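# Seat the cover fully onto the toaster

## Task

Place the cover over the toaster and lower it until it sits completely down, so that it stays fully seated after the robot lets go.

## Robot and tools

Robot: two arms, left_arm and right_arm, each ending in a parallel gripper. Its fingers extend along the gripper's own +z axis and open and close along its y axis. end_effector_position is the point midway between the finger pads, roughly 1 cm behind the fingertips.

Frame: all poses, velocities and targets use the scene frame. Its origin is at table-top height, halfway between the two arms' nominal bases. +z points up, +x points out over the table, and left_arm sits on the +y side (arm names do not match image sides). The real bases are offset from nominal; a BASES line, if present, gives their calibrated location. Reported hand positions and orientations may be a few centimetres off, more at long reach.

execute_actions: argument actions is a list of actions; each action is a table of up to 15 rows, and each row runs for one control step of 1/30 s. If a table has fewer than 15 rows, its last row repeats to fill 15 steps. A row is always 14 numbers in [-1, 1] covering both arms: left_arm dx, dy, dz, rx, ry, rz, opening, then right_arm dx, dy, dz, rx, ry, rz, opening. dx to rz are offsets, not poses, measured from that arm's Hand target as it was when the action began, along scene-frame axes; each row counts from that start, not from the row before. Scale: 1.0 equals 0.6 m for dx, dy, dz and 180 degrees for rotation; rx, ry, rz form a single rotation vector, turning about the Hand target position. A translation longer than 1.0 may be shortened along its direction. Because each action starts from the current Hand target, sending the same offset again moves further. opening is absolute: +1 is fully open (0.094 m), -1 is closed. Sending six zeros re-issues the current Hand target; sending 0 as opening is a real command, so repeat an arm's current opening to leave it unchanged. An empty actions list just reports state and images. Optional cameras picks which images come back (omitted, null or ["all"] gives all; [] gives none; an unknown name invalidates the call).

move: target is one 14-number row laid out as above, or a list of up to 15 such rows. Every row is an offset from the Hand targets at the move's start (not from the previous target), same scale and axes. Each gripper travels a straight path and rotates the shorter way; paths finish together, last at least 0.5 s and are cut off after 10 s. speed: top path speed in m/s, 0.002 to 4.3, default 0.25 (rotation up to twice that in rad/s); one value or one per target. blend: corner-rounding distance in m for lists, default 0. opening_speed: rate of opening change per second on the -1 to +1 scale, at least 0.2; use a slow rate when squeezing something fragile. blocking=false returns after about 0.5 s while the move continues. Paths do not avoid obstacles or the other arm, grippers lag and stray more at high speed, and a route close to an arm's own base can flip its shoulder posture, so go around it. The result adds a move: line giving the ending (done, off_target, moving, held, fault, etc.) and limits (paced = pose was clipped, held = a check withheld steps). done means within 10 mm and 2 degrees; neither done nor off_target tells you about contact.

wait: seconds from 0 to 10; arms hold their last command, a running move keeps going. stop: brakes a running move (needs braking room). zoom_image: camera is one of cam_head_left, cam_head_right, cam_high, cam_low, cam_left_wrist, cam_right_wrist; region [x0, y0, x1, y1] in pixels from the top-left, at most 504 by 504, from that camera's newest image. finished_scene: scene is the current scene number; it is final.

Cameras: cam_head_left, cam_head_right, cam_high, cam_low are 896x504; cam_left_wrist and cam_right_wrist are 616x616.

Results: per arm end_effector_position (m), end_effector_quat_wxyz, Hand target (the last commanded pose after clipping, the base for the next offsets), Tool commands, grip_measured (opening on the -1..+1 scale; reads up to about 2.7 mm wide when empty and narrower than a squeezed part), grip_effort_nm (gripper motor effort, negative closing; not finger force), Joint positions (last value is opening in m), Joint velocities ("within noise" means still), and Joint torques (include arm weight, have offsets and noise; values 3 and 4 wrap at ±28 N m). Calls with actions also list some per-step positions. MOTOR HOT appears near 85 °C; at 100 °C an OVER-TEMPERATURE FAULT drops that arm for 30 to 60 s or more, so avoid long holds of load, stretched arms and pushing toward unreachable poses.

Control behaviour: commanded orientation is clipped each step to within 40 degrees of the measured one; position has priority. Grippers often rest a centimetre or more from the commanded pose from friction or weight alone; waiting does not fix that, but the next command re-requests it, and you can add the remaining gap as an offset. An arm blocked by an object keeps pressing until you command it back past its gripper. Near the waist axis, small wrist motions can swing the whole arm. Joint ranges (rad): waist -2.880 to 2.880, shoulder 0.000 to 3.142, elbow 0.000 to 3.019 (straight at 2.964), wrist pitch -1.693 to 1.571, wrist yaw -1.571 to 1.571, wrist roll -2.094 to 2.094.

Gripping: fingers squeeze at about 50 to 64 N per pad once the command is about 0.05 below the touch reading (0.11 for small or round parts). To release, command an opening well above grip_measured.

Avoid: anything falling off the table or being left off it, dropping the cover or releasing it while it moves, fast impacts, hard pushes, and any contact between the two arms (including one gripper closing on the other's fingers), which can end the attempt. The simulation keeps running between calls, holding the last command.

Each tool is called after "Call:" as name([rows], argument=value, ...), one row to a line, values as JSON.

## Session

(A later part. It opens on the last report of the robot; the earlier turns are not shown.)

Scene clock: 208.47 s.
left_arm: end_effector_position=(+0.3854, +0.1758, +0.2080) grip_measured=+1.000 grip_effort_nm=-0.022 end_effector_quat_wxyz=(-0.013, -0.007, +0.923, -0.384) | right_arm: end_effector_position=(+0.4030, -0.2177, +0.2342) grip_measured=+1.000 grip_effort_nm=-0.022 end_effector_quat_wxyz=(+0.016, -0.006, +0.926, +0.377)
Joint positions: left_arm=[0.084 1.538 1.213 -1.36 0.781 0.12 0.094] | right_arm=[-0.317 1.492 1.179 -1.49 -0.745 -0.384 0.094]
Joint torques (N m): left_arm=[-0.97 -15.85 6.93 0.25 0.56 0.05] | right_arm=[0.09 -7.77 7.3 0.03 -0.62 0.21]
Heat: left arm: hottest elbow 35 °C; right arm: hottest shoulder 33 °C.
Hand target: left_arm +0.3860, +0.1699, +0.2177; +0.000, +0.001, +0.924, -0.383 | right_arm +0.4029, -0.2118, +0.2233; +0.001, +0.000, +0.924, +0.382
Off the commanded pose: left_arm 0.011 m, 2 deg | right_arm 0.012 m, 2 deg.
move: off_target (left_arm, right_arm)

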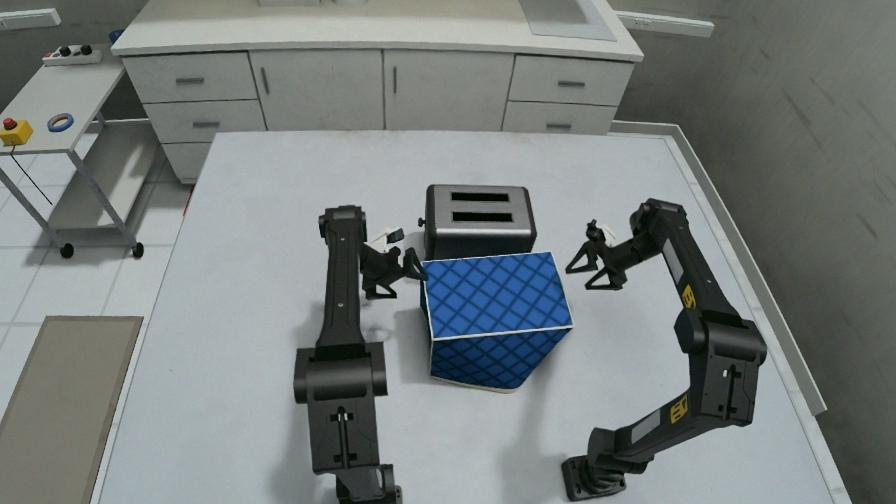

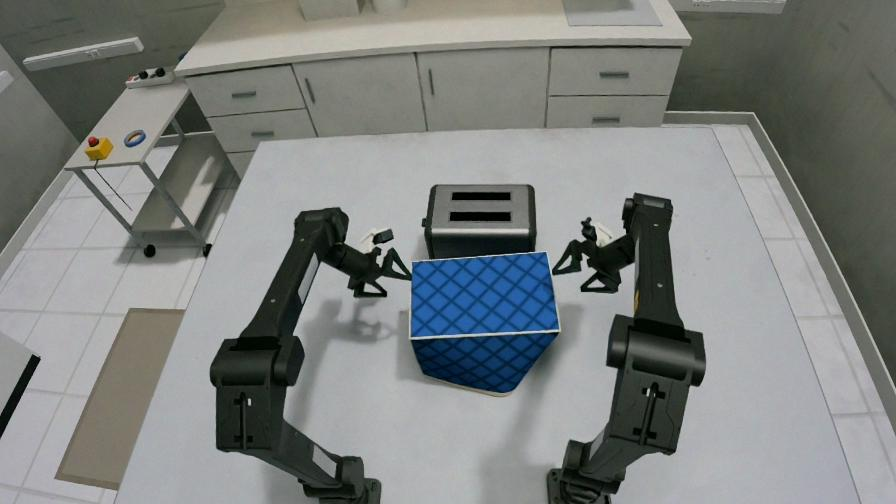

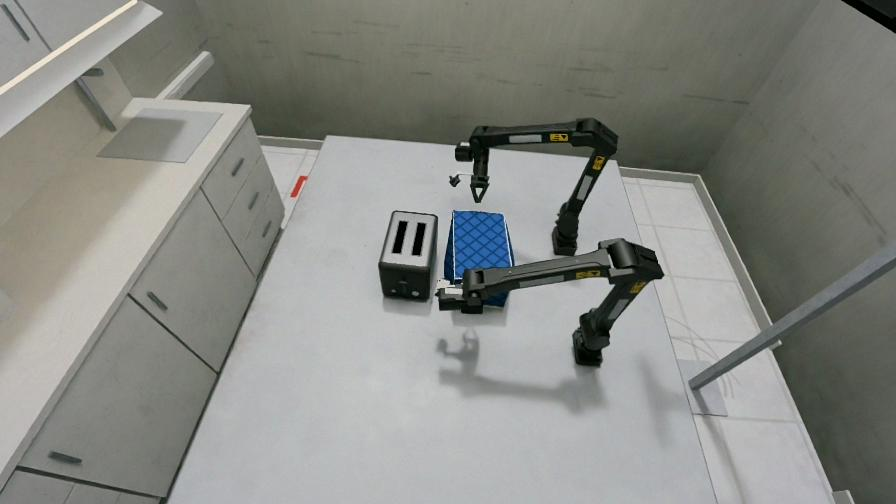

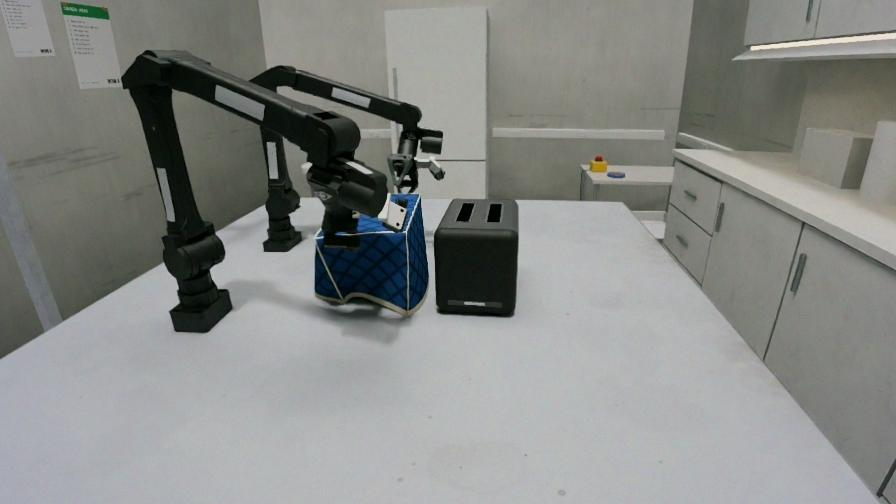

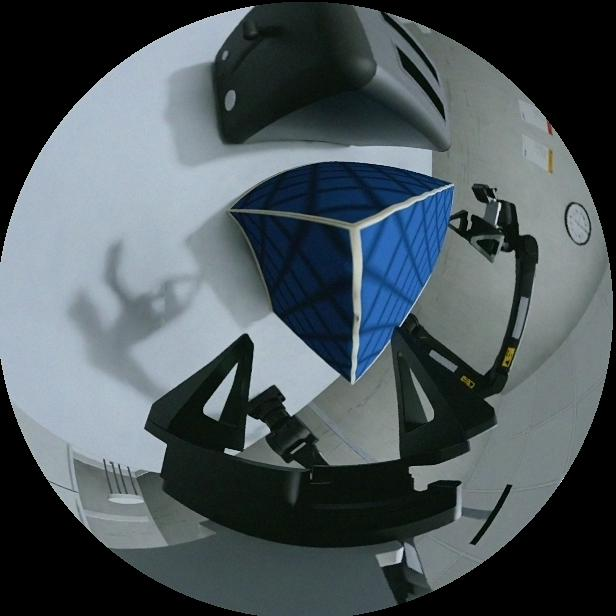

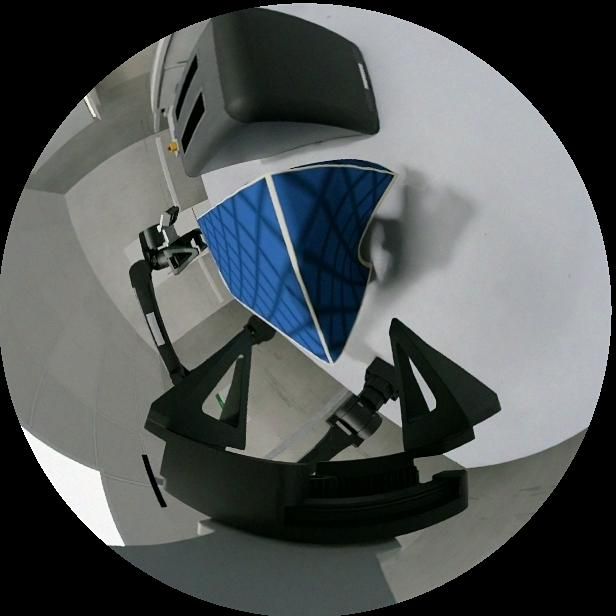

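Call:
move(target=[0,-0.058,-0.012,0,0,0,1,-0.01,0.073,-0.055,0,0,0,1], speed=0.06)

Scene clock: 228.83 s.
left_arm: end_effector_position=(+0.3856, +0.1417, +0.1999) grip_measured=+1.000 grip_effort_nm=-0.012 end_effector_quat_wxyz=(-0.013, -0.008, +0.924, -0.382) | right_arm: end_effector_position=(+0.4000, -0.1738, +0.1933) grip_measured=+1.000 grip_effort_nm=-0.027 end_effector_quat_wxyz=(+0.007, -0.003, +0.925, +0.380)
Joint positions: left_arm=[0.004 1.526 1.179 -1.259 0.784 0.005 0.094] | right_arm=[-0.213 1.492 1.066 -1.301 -0.767 -0.245 0.094]
Joint torques (N m): left_arm=[-1.32 -15.85 6.99 0.31 0.55 -0.01] | right_arm=[0.15 -8.88 6.89 0.2 -0.62 0.22]
Heat: left arm: hottest elbow 34 °C; right arm: hottest shoulder 32 °C.
Hand target: left_arm +0.3860, +0.1352, +0.2105; +0.000, +0.001, +0.924, -0.383 | right_arm +0.3969, -0.1681, +0.1903; +0.001, +0.000, +0.924, +0.382
Off the commanded pose: left_arm 0.013 m, 2 deg | right_arm 0.007 m, 1 deg.
move: off_target (left_arm)

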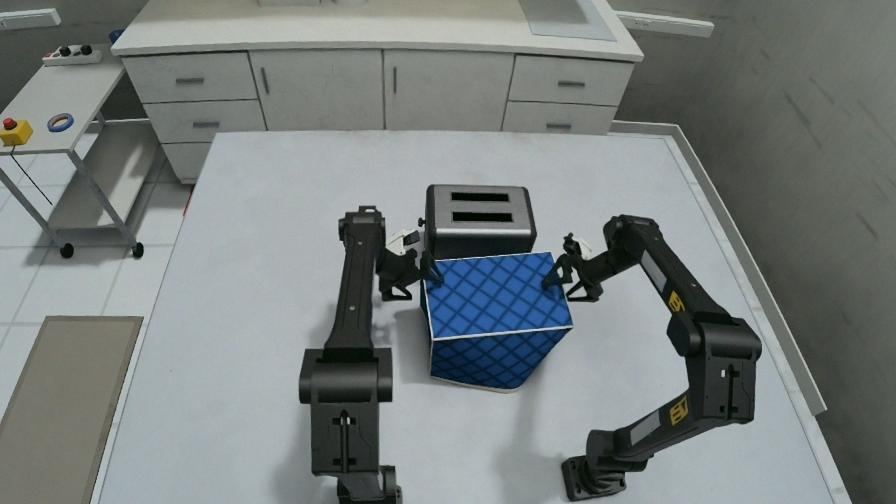

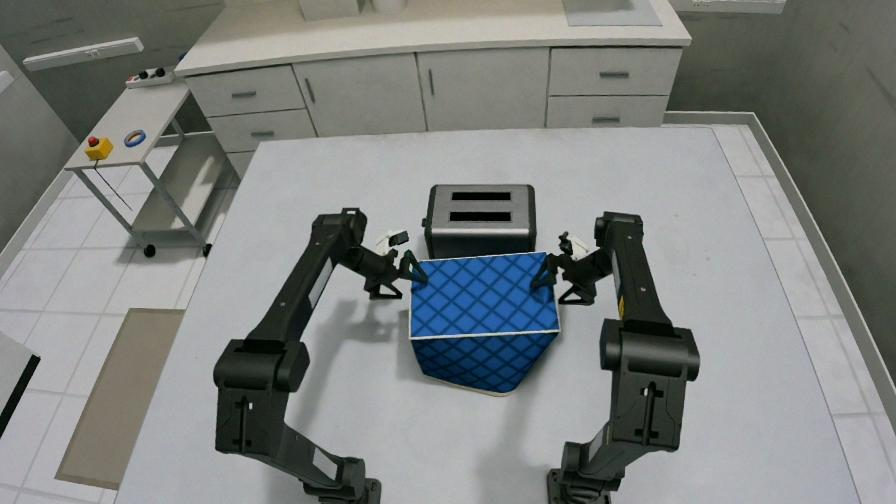

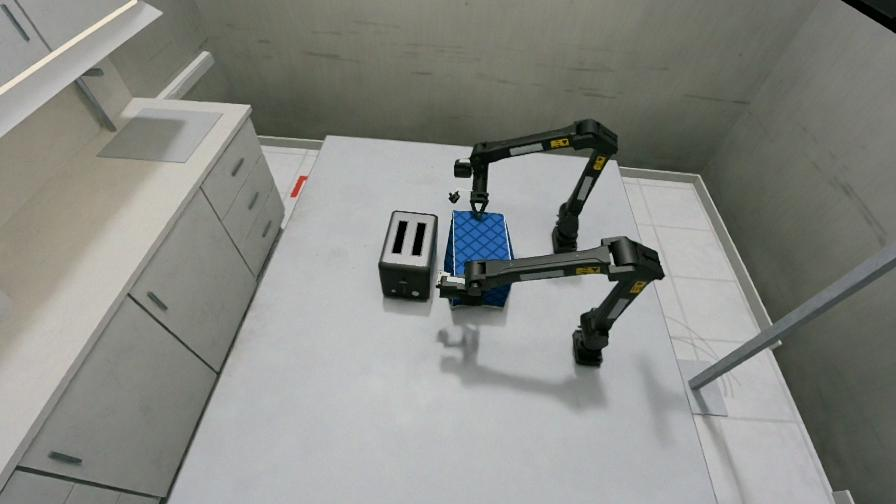

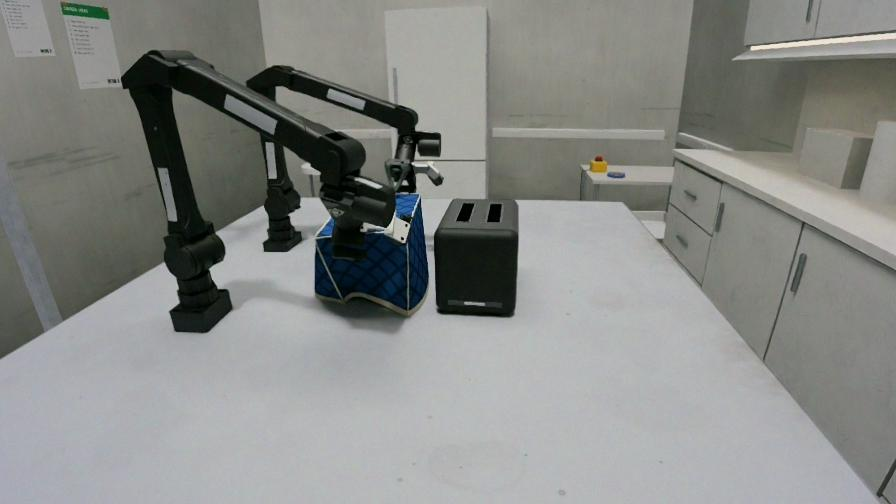

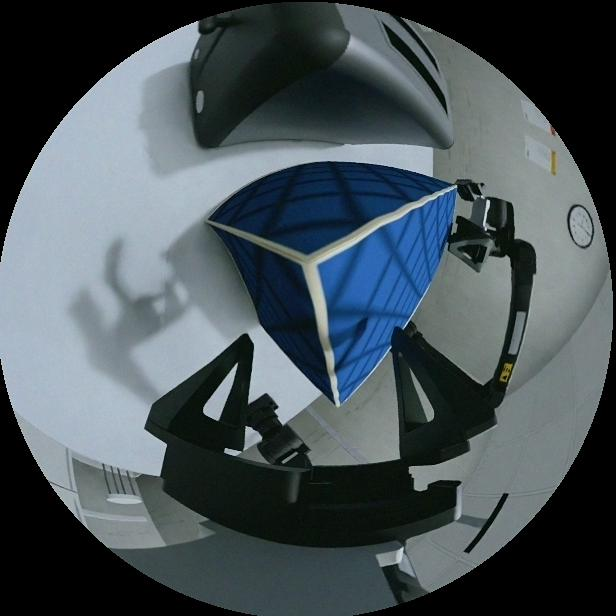

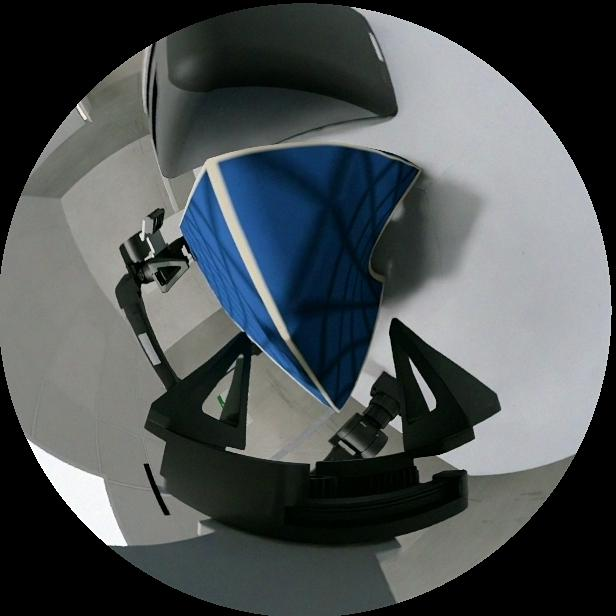

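Call:
move(target=[0,-0.042,-0.045,0,0,0,1,0,0.058,-0.03,0,0,0,1], speed=0.05)

Scene clock: 234.03 s.
left_arm: end_effector_position=(+0.3847, +0.1164, +0.1800) grip_measured=+1.000 grip_effort_nm=-0.017 end_effector_quat_wxyz=(-0.006, -0.005, +0.924, -0.382) | right_arm: end_effector_position=(+0.4010, -0.1392, +0.1739) grip_measured=+1.000 grip_effort_nm=-0.012 end_effector_quat_wxyz=(+0.005, -0.001, +0.925, +0.381)
Joint positions: left_arm=[-0.055 1.525 1.123 -1.127 0.784 -0.079 0.094] | right_arm=[-0.126 1.492 1.011 -1.165 -0.778 -0.123 0.094]
Joint torques (N m): left_arm=[-1.14 -13.92 6.93 0.51 0.49 0.04] | right_arm=[0.09 -9.17 6.74 0.35 -0.59 0.24]
Heat: left arm: hottest elbow 34 °C; right arm: hottest shoulder 33 °C.
Hand target: left_arm +0.3859, +0.1098, +0.1836; +0.000, +0.001, +0.924, -0.383 | right_arm +0.3969, -0.1333, +0.1723; +0.001, +0.000, +0.924, +0.382
Off the commanded pose: left_arm 0.007 m, 1 deg | right_arm 0.007 m, 1 deg.
move: done

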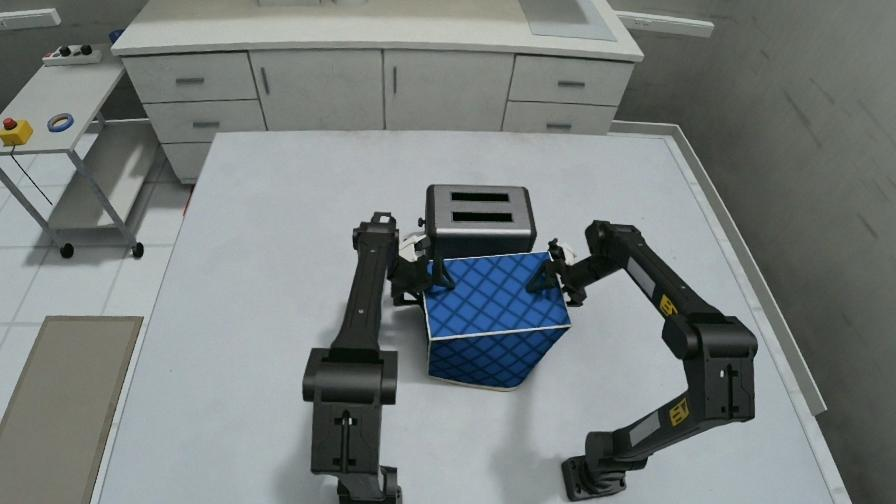

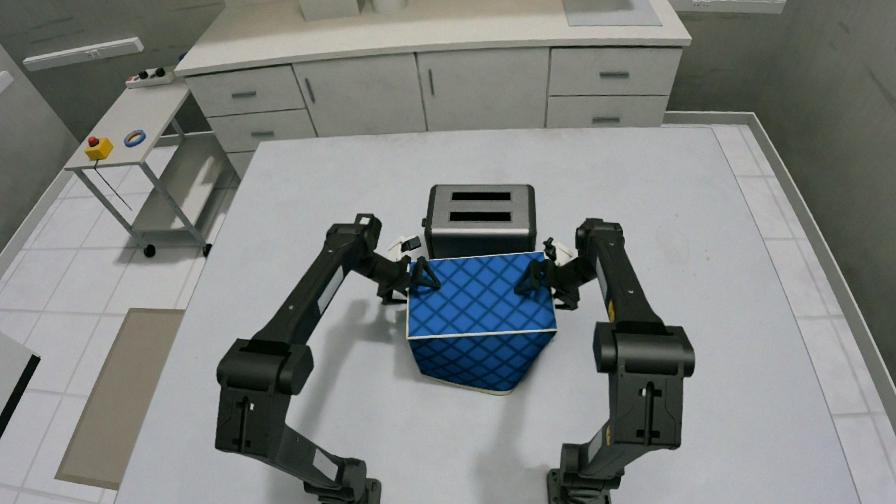

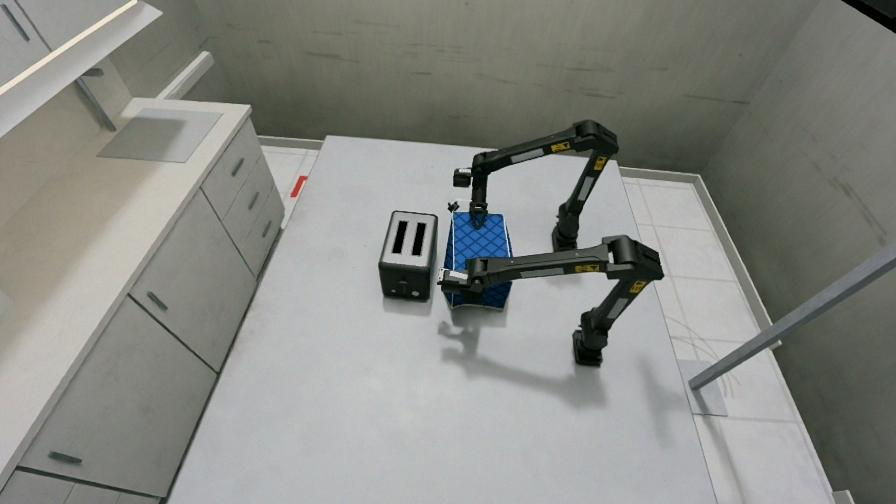

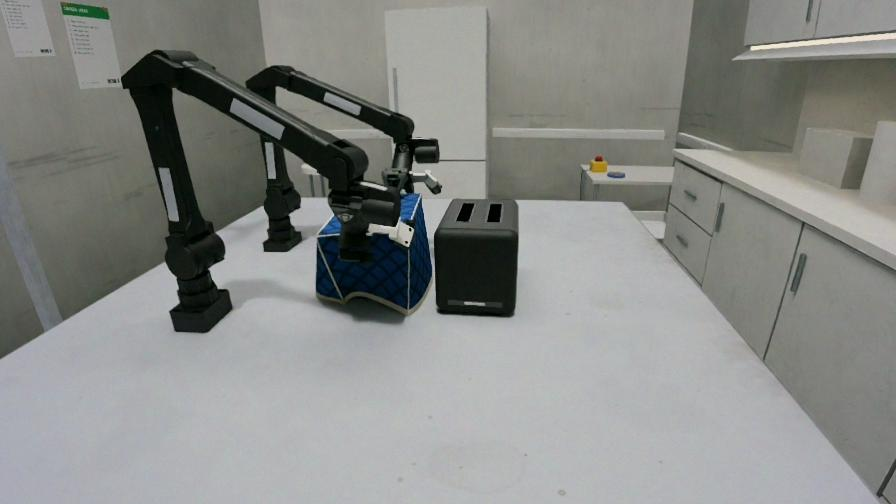

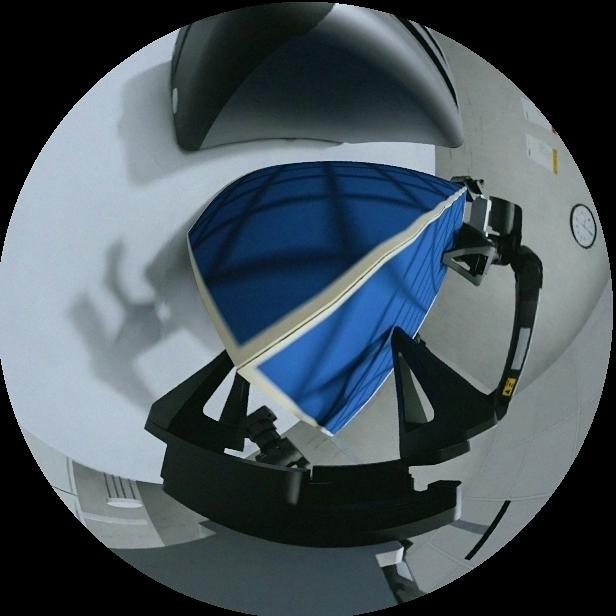

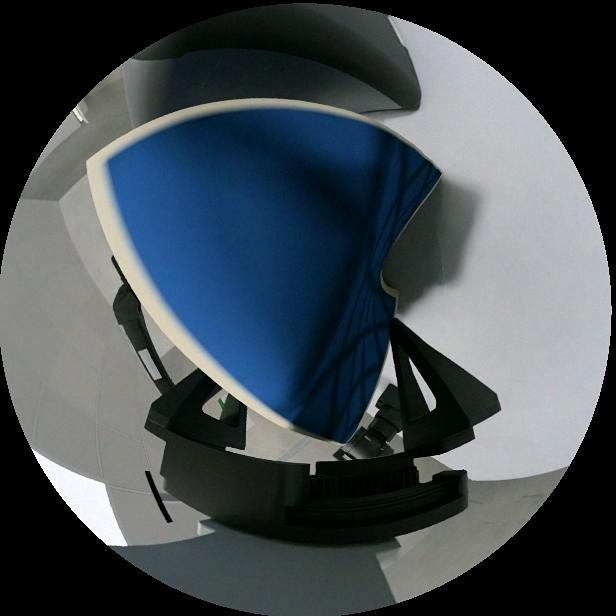

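Call:
move(target=[0,0,0,0,0,0,-1,0,0,0,0,0,0,-1], opening_speed=0.6)

Scene clock: 256.33 s.
left_arm: end_effector_position=(+0.3830, +0.1129, +0.1800) grip_measured=-0.883 grip_effort_nm=-0.984 end_effector_quat_wxyz=(-0.009, -0.004, +0.923, -0.385) | right_arm: end_effector_position=(+0.4010, -0.1359, +0.1747) grip_measured=-0.903 grip_effort_nm=-0.984 end_effector_quat_wxyz=(+0.004, -0.001, +0.923, +0.384)
Joint positions: left_arm=[-0.062 1.525 1.121 -1.127 0.789 -0.083 0.005] | right_arm=[-0.12 1.492 1.01 -1.162 -0.786 -0.115 0.005]
Joint torques (N m): left_arm=[-0.67 -14.15 7.04 0.47 0.29 0.08] | right_arm=[-0.26 -9.29 6.74 0.29 -0.29 0.16]
Heat: left arm: hottest elbow 33 °C; right arm: hottest shoulder 33 °C.
Hand target: left_arm +0.3859, +0.1099, +0.1836; +0.000, +0.001, +0.924, -0.383 | right_arm +0.3969, -0.1332, +0.1723; +0.001, +0.000, +0.924, +0.382
Off the commanded pose: left_arm 0.006 m, 1 deg | right_arm 0.005 m, 0 deg.
move: done

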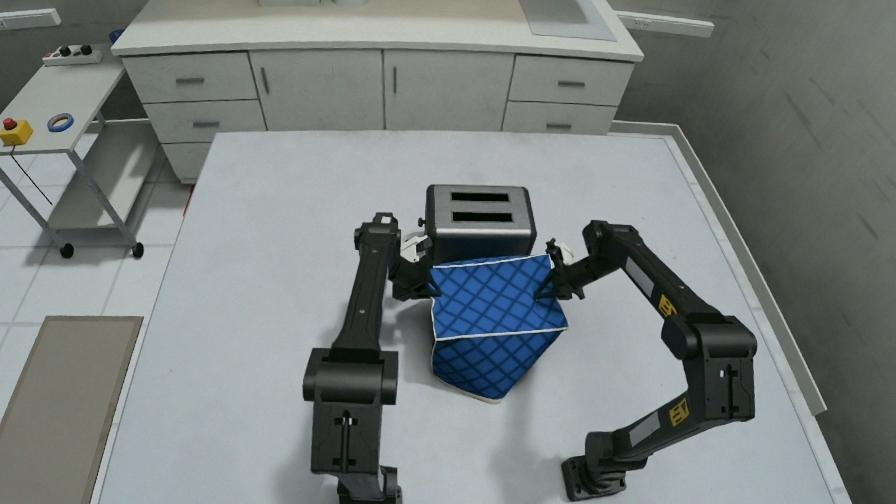

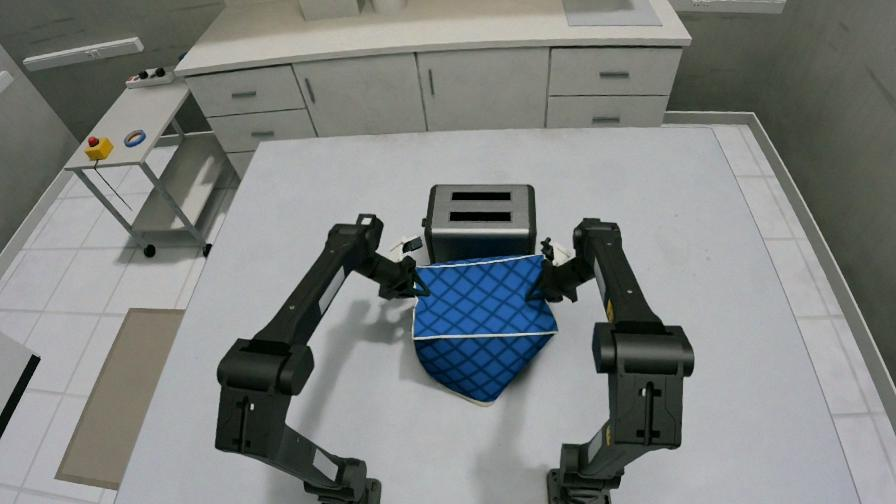

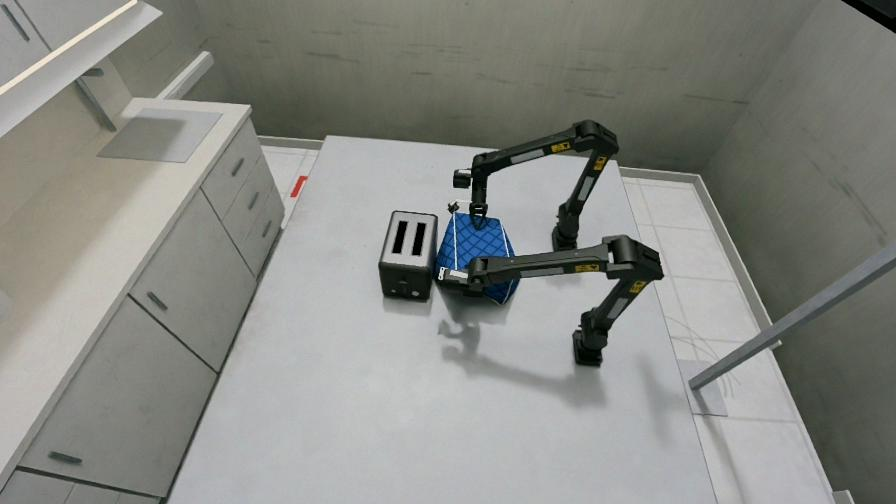

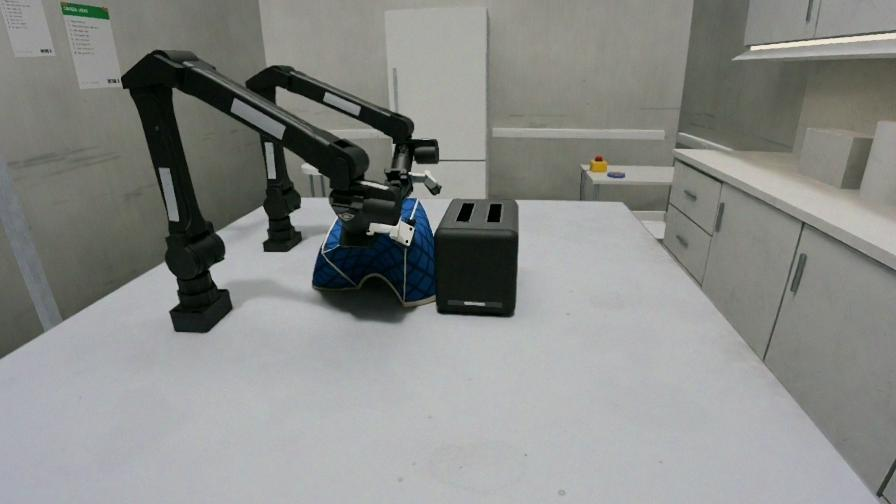

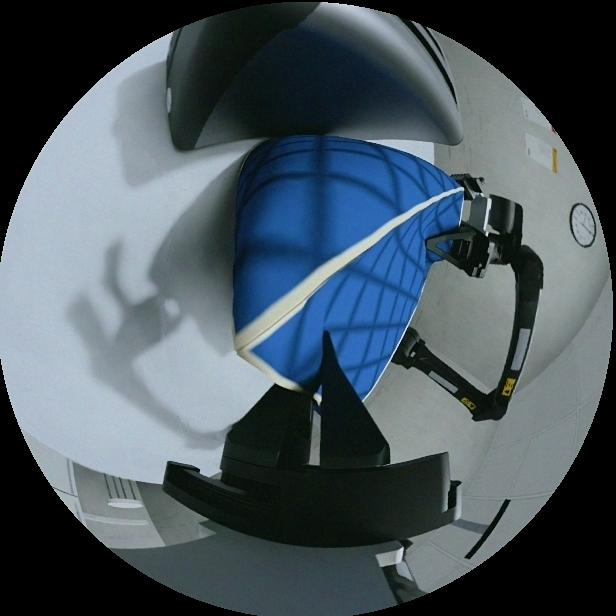

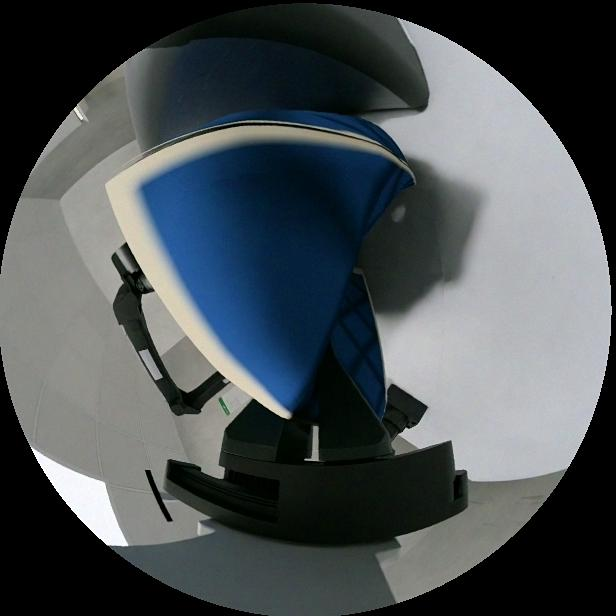

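Call:
move(target=[-0.03,0.02,0.25,0,0,0,-1,-0.03,-0.02,0.25,0,0,0,-1], speed=0.08)

Scene clock: 261.03 s.
left_arm: end_effector_position=(+0.3579, +0.1145, +0.3059) grip_measured=-0.886 grip_effort_nm=-1.028 end_effector_quat_wxyz=(-0.035, -0.009, +0.923, -0.382) | right_arm: end_effector_position=(+0.3675, -0.1347, +0.2996) grip_measured=-0.906 grip_effort_nm=-1.038 end_effector_quat_wxyz=(-0.033, +0.010, +0.921, +0.388)
Joint positions: left_arm=[-0.062 1.415 1.343 -1.525 0.787 -0.065 0.005] | right_arm=[-0.124 1.346 1.2 -1.587 -0.786 -0.132 0.004]
Joint torques (N m): left_arm=[0.91 -13.8 10.85 -0.36 0.34 0.25] | right_arm=[-2.78 -8.53 13.48 -0.39 -0.11 -0.17]
Heat: left arm: hottest elbow 33 °C; right arm: hottest shoulder 33 °C.
Hand target: left_arm +0.3681, +0.1218, +0.3335; +0.000, +0.001, +0.924, -0.383 | right_arm +0.3788, -0.1452, +0.3224; +0.001, +0.000, +0.924, +0.382
Off the commanded pose: left_arm 0.030 m, 4 deg | right_arm 0.027 m, 4 deg.
move: off_target (left_arm, right_arm)

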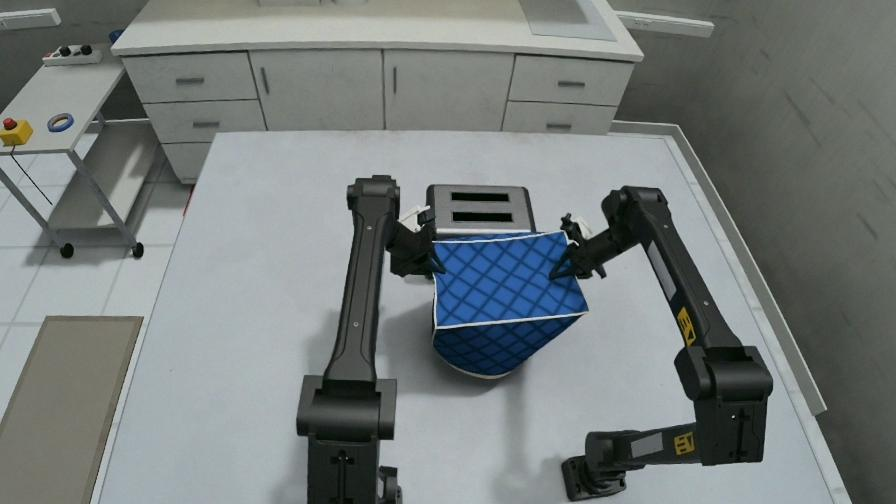

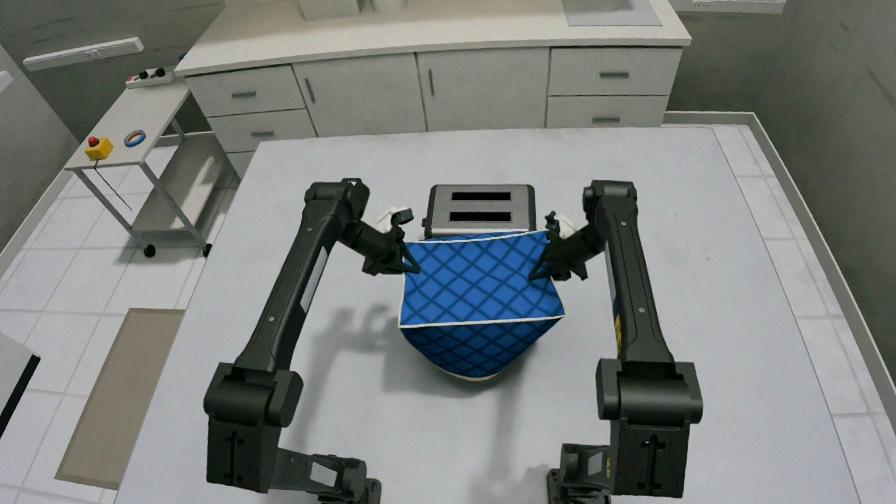

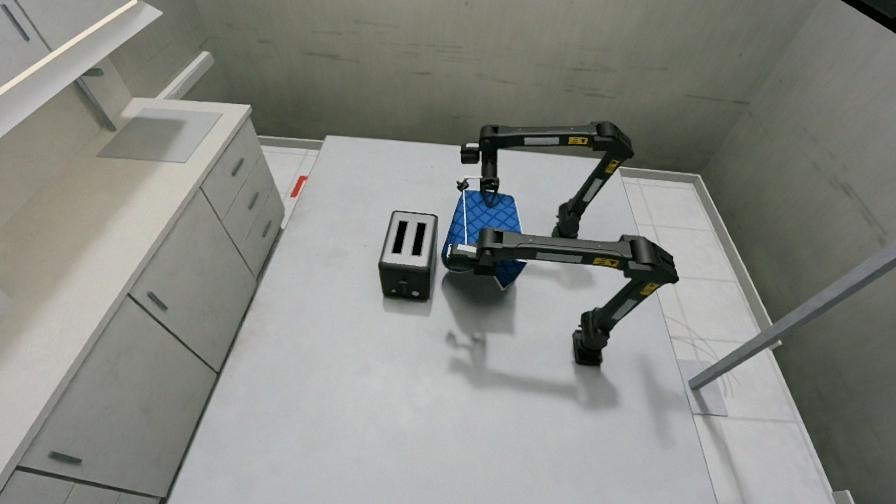

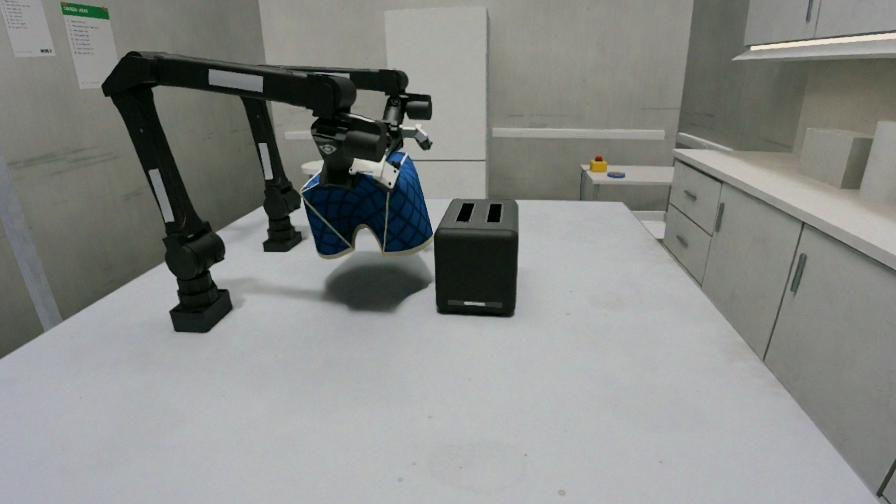

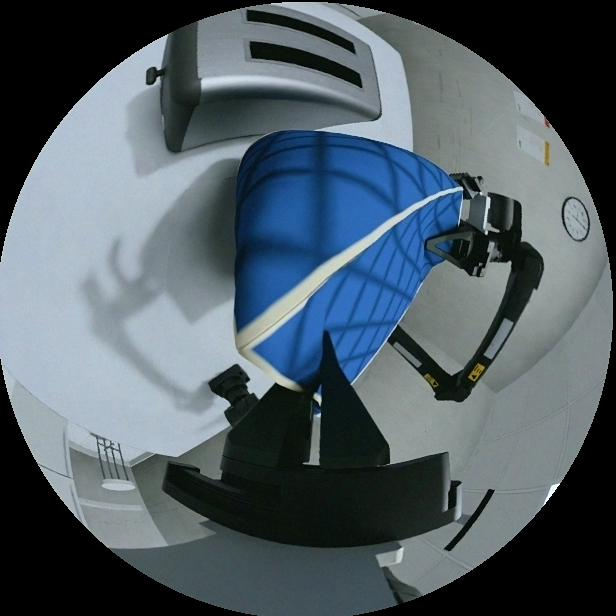

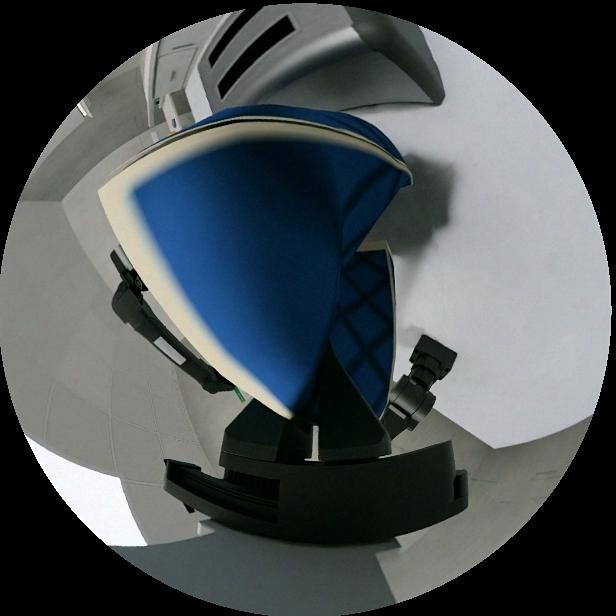

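Call:
move([
  [0,0.008,0.2,0,0,0,-1,0,0.008,0.21,0,0,0,-1],
  [0.387,0.017,0.2,0,0,0,-1,0.354,0.017,0.21,0,0,0,-1],
], speed=0.1)

Scene clock: 280.87 s.
left_arm: end_effector_position=(+0.5916, +0.1133, +0.4385) grip_measured=-0.886 grip_effort_nm=-1.028 end_effector_quat_wxyz=(+0.086, -0.029, +0.908, -0.410) | right_arm: end_effector_position=(+0.5805, -0.1363, +0.4385) grip_measured=-0.906 grip_effort_nm=-1.038 end_effector_quat_wxyz=(+0.078, +0.033, +0.916, +0.393)
Joint positions: left_arm=[-0.036 1.965 2.377 -1.682 0.823 -0.227 0.005] | right_arm=[-0.099 1.772 2.055 -1.673 -0.809 0.088 0.004]
Joint torques (N m): left_arm=[2.14 -20.13 10.66 0.2 0.53 -0.01] | right_arm=[-0.62 -12.22 14.16 0.27 -0.41 0.24]
Heat: left arm: hottest elbow 38 °C; right arm: hottest shoulder 33 °C.
Hand target: left_arm +0.6001, +0.1321, +0.4535; +0.000, +0.001, +0.924, -0.383 | right_arm +0.5913, -0.1350, +0.4482; +0.001, +0.000, +0.924, +0.382
Off the commanded pose: left_arm 0.026 m, 11 deg | right_arm 0.015 m, 10 deg.
joint sent to its limit (left arm) — joint 4 (wrist pitch), lower limit. The joint targets are off in orientation, not in position.
joint sent to its limit (right arm) — joint 4 (wrist pitch), lower limit. The joint targets are off in orientation, not in position.
move: off_target (left_arm, right_arm)

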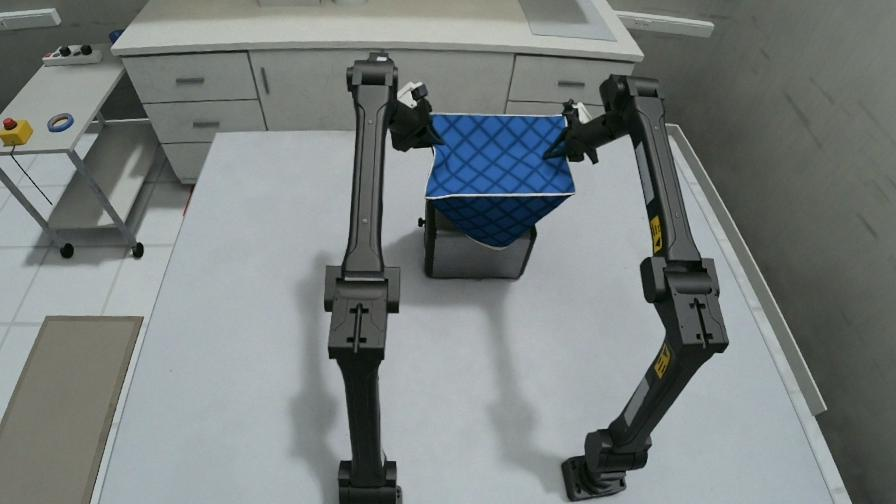

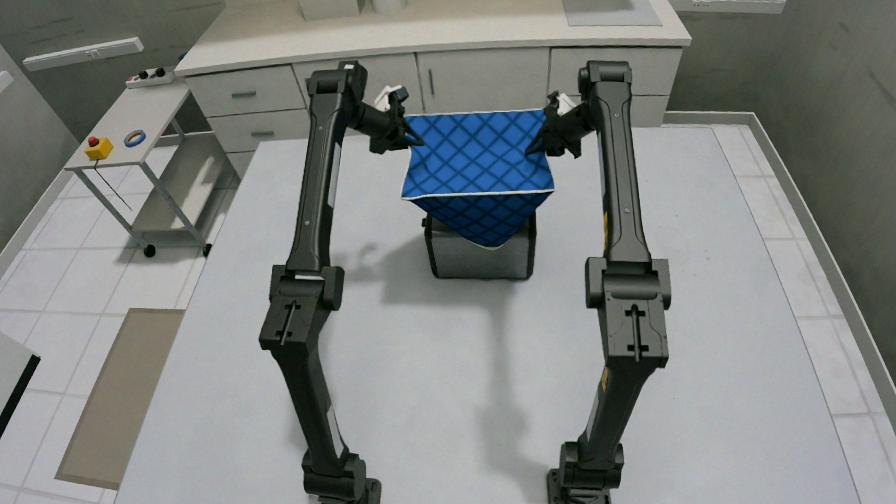

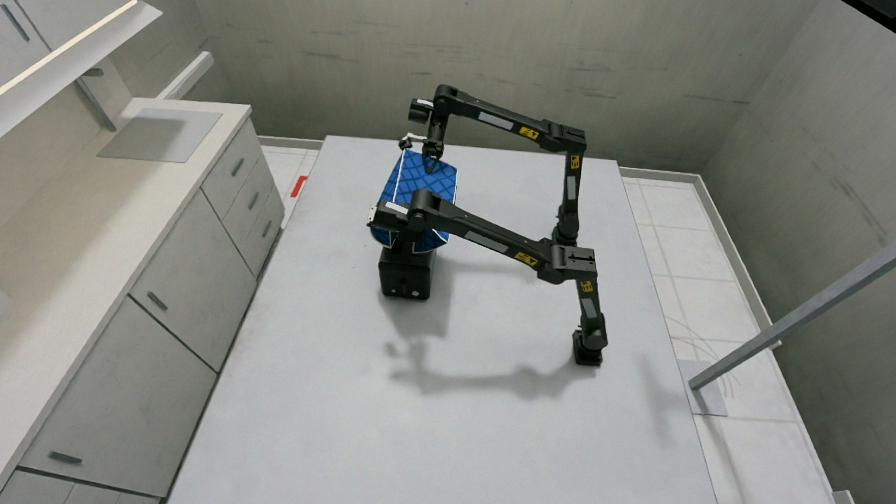

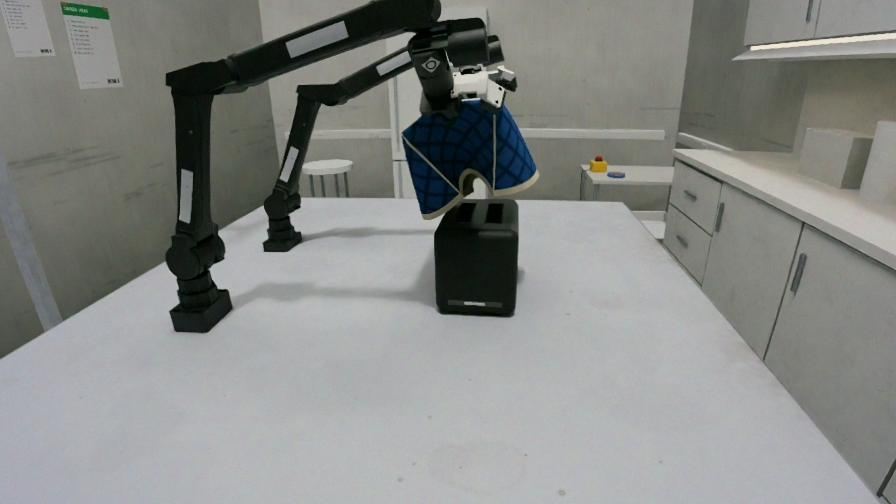

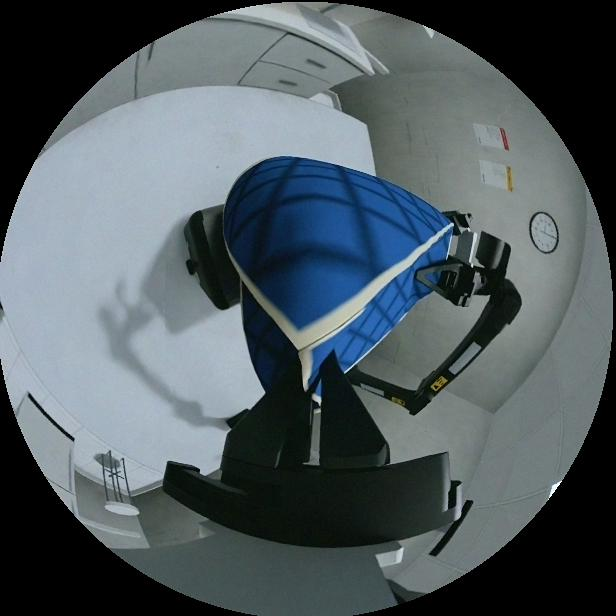

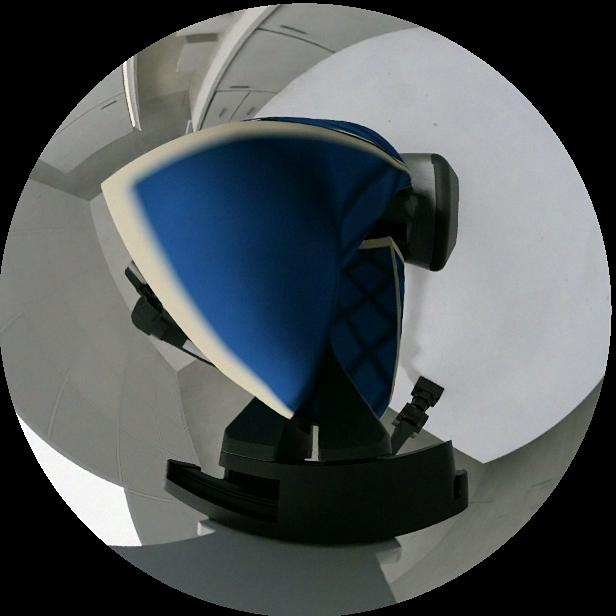

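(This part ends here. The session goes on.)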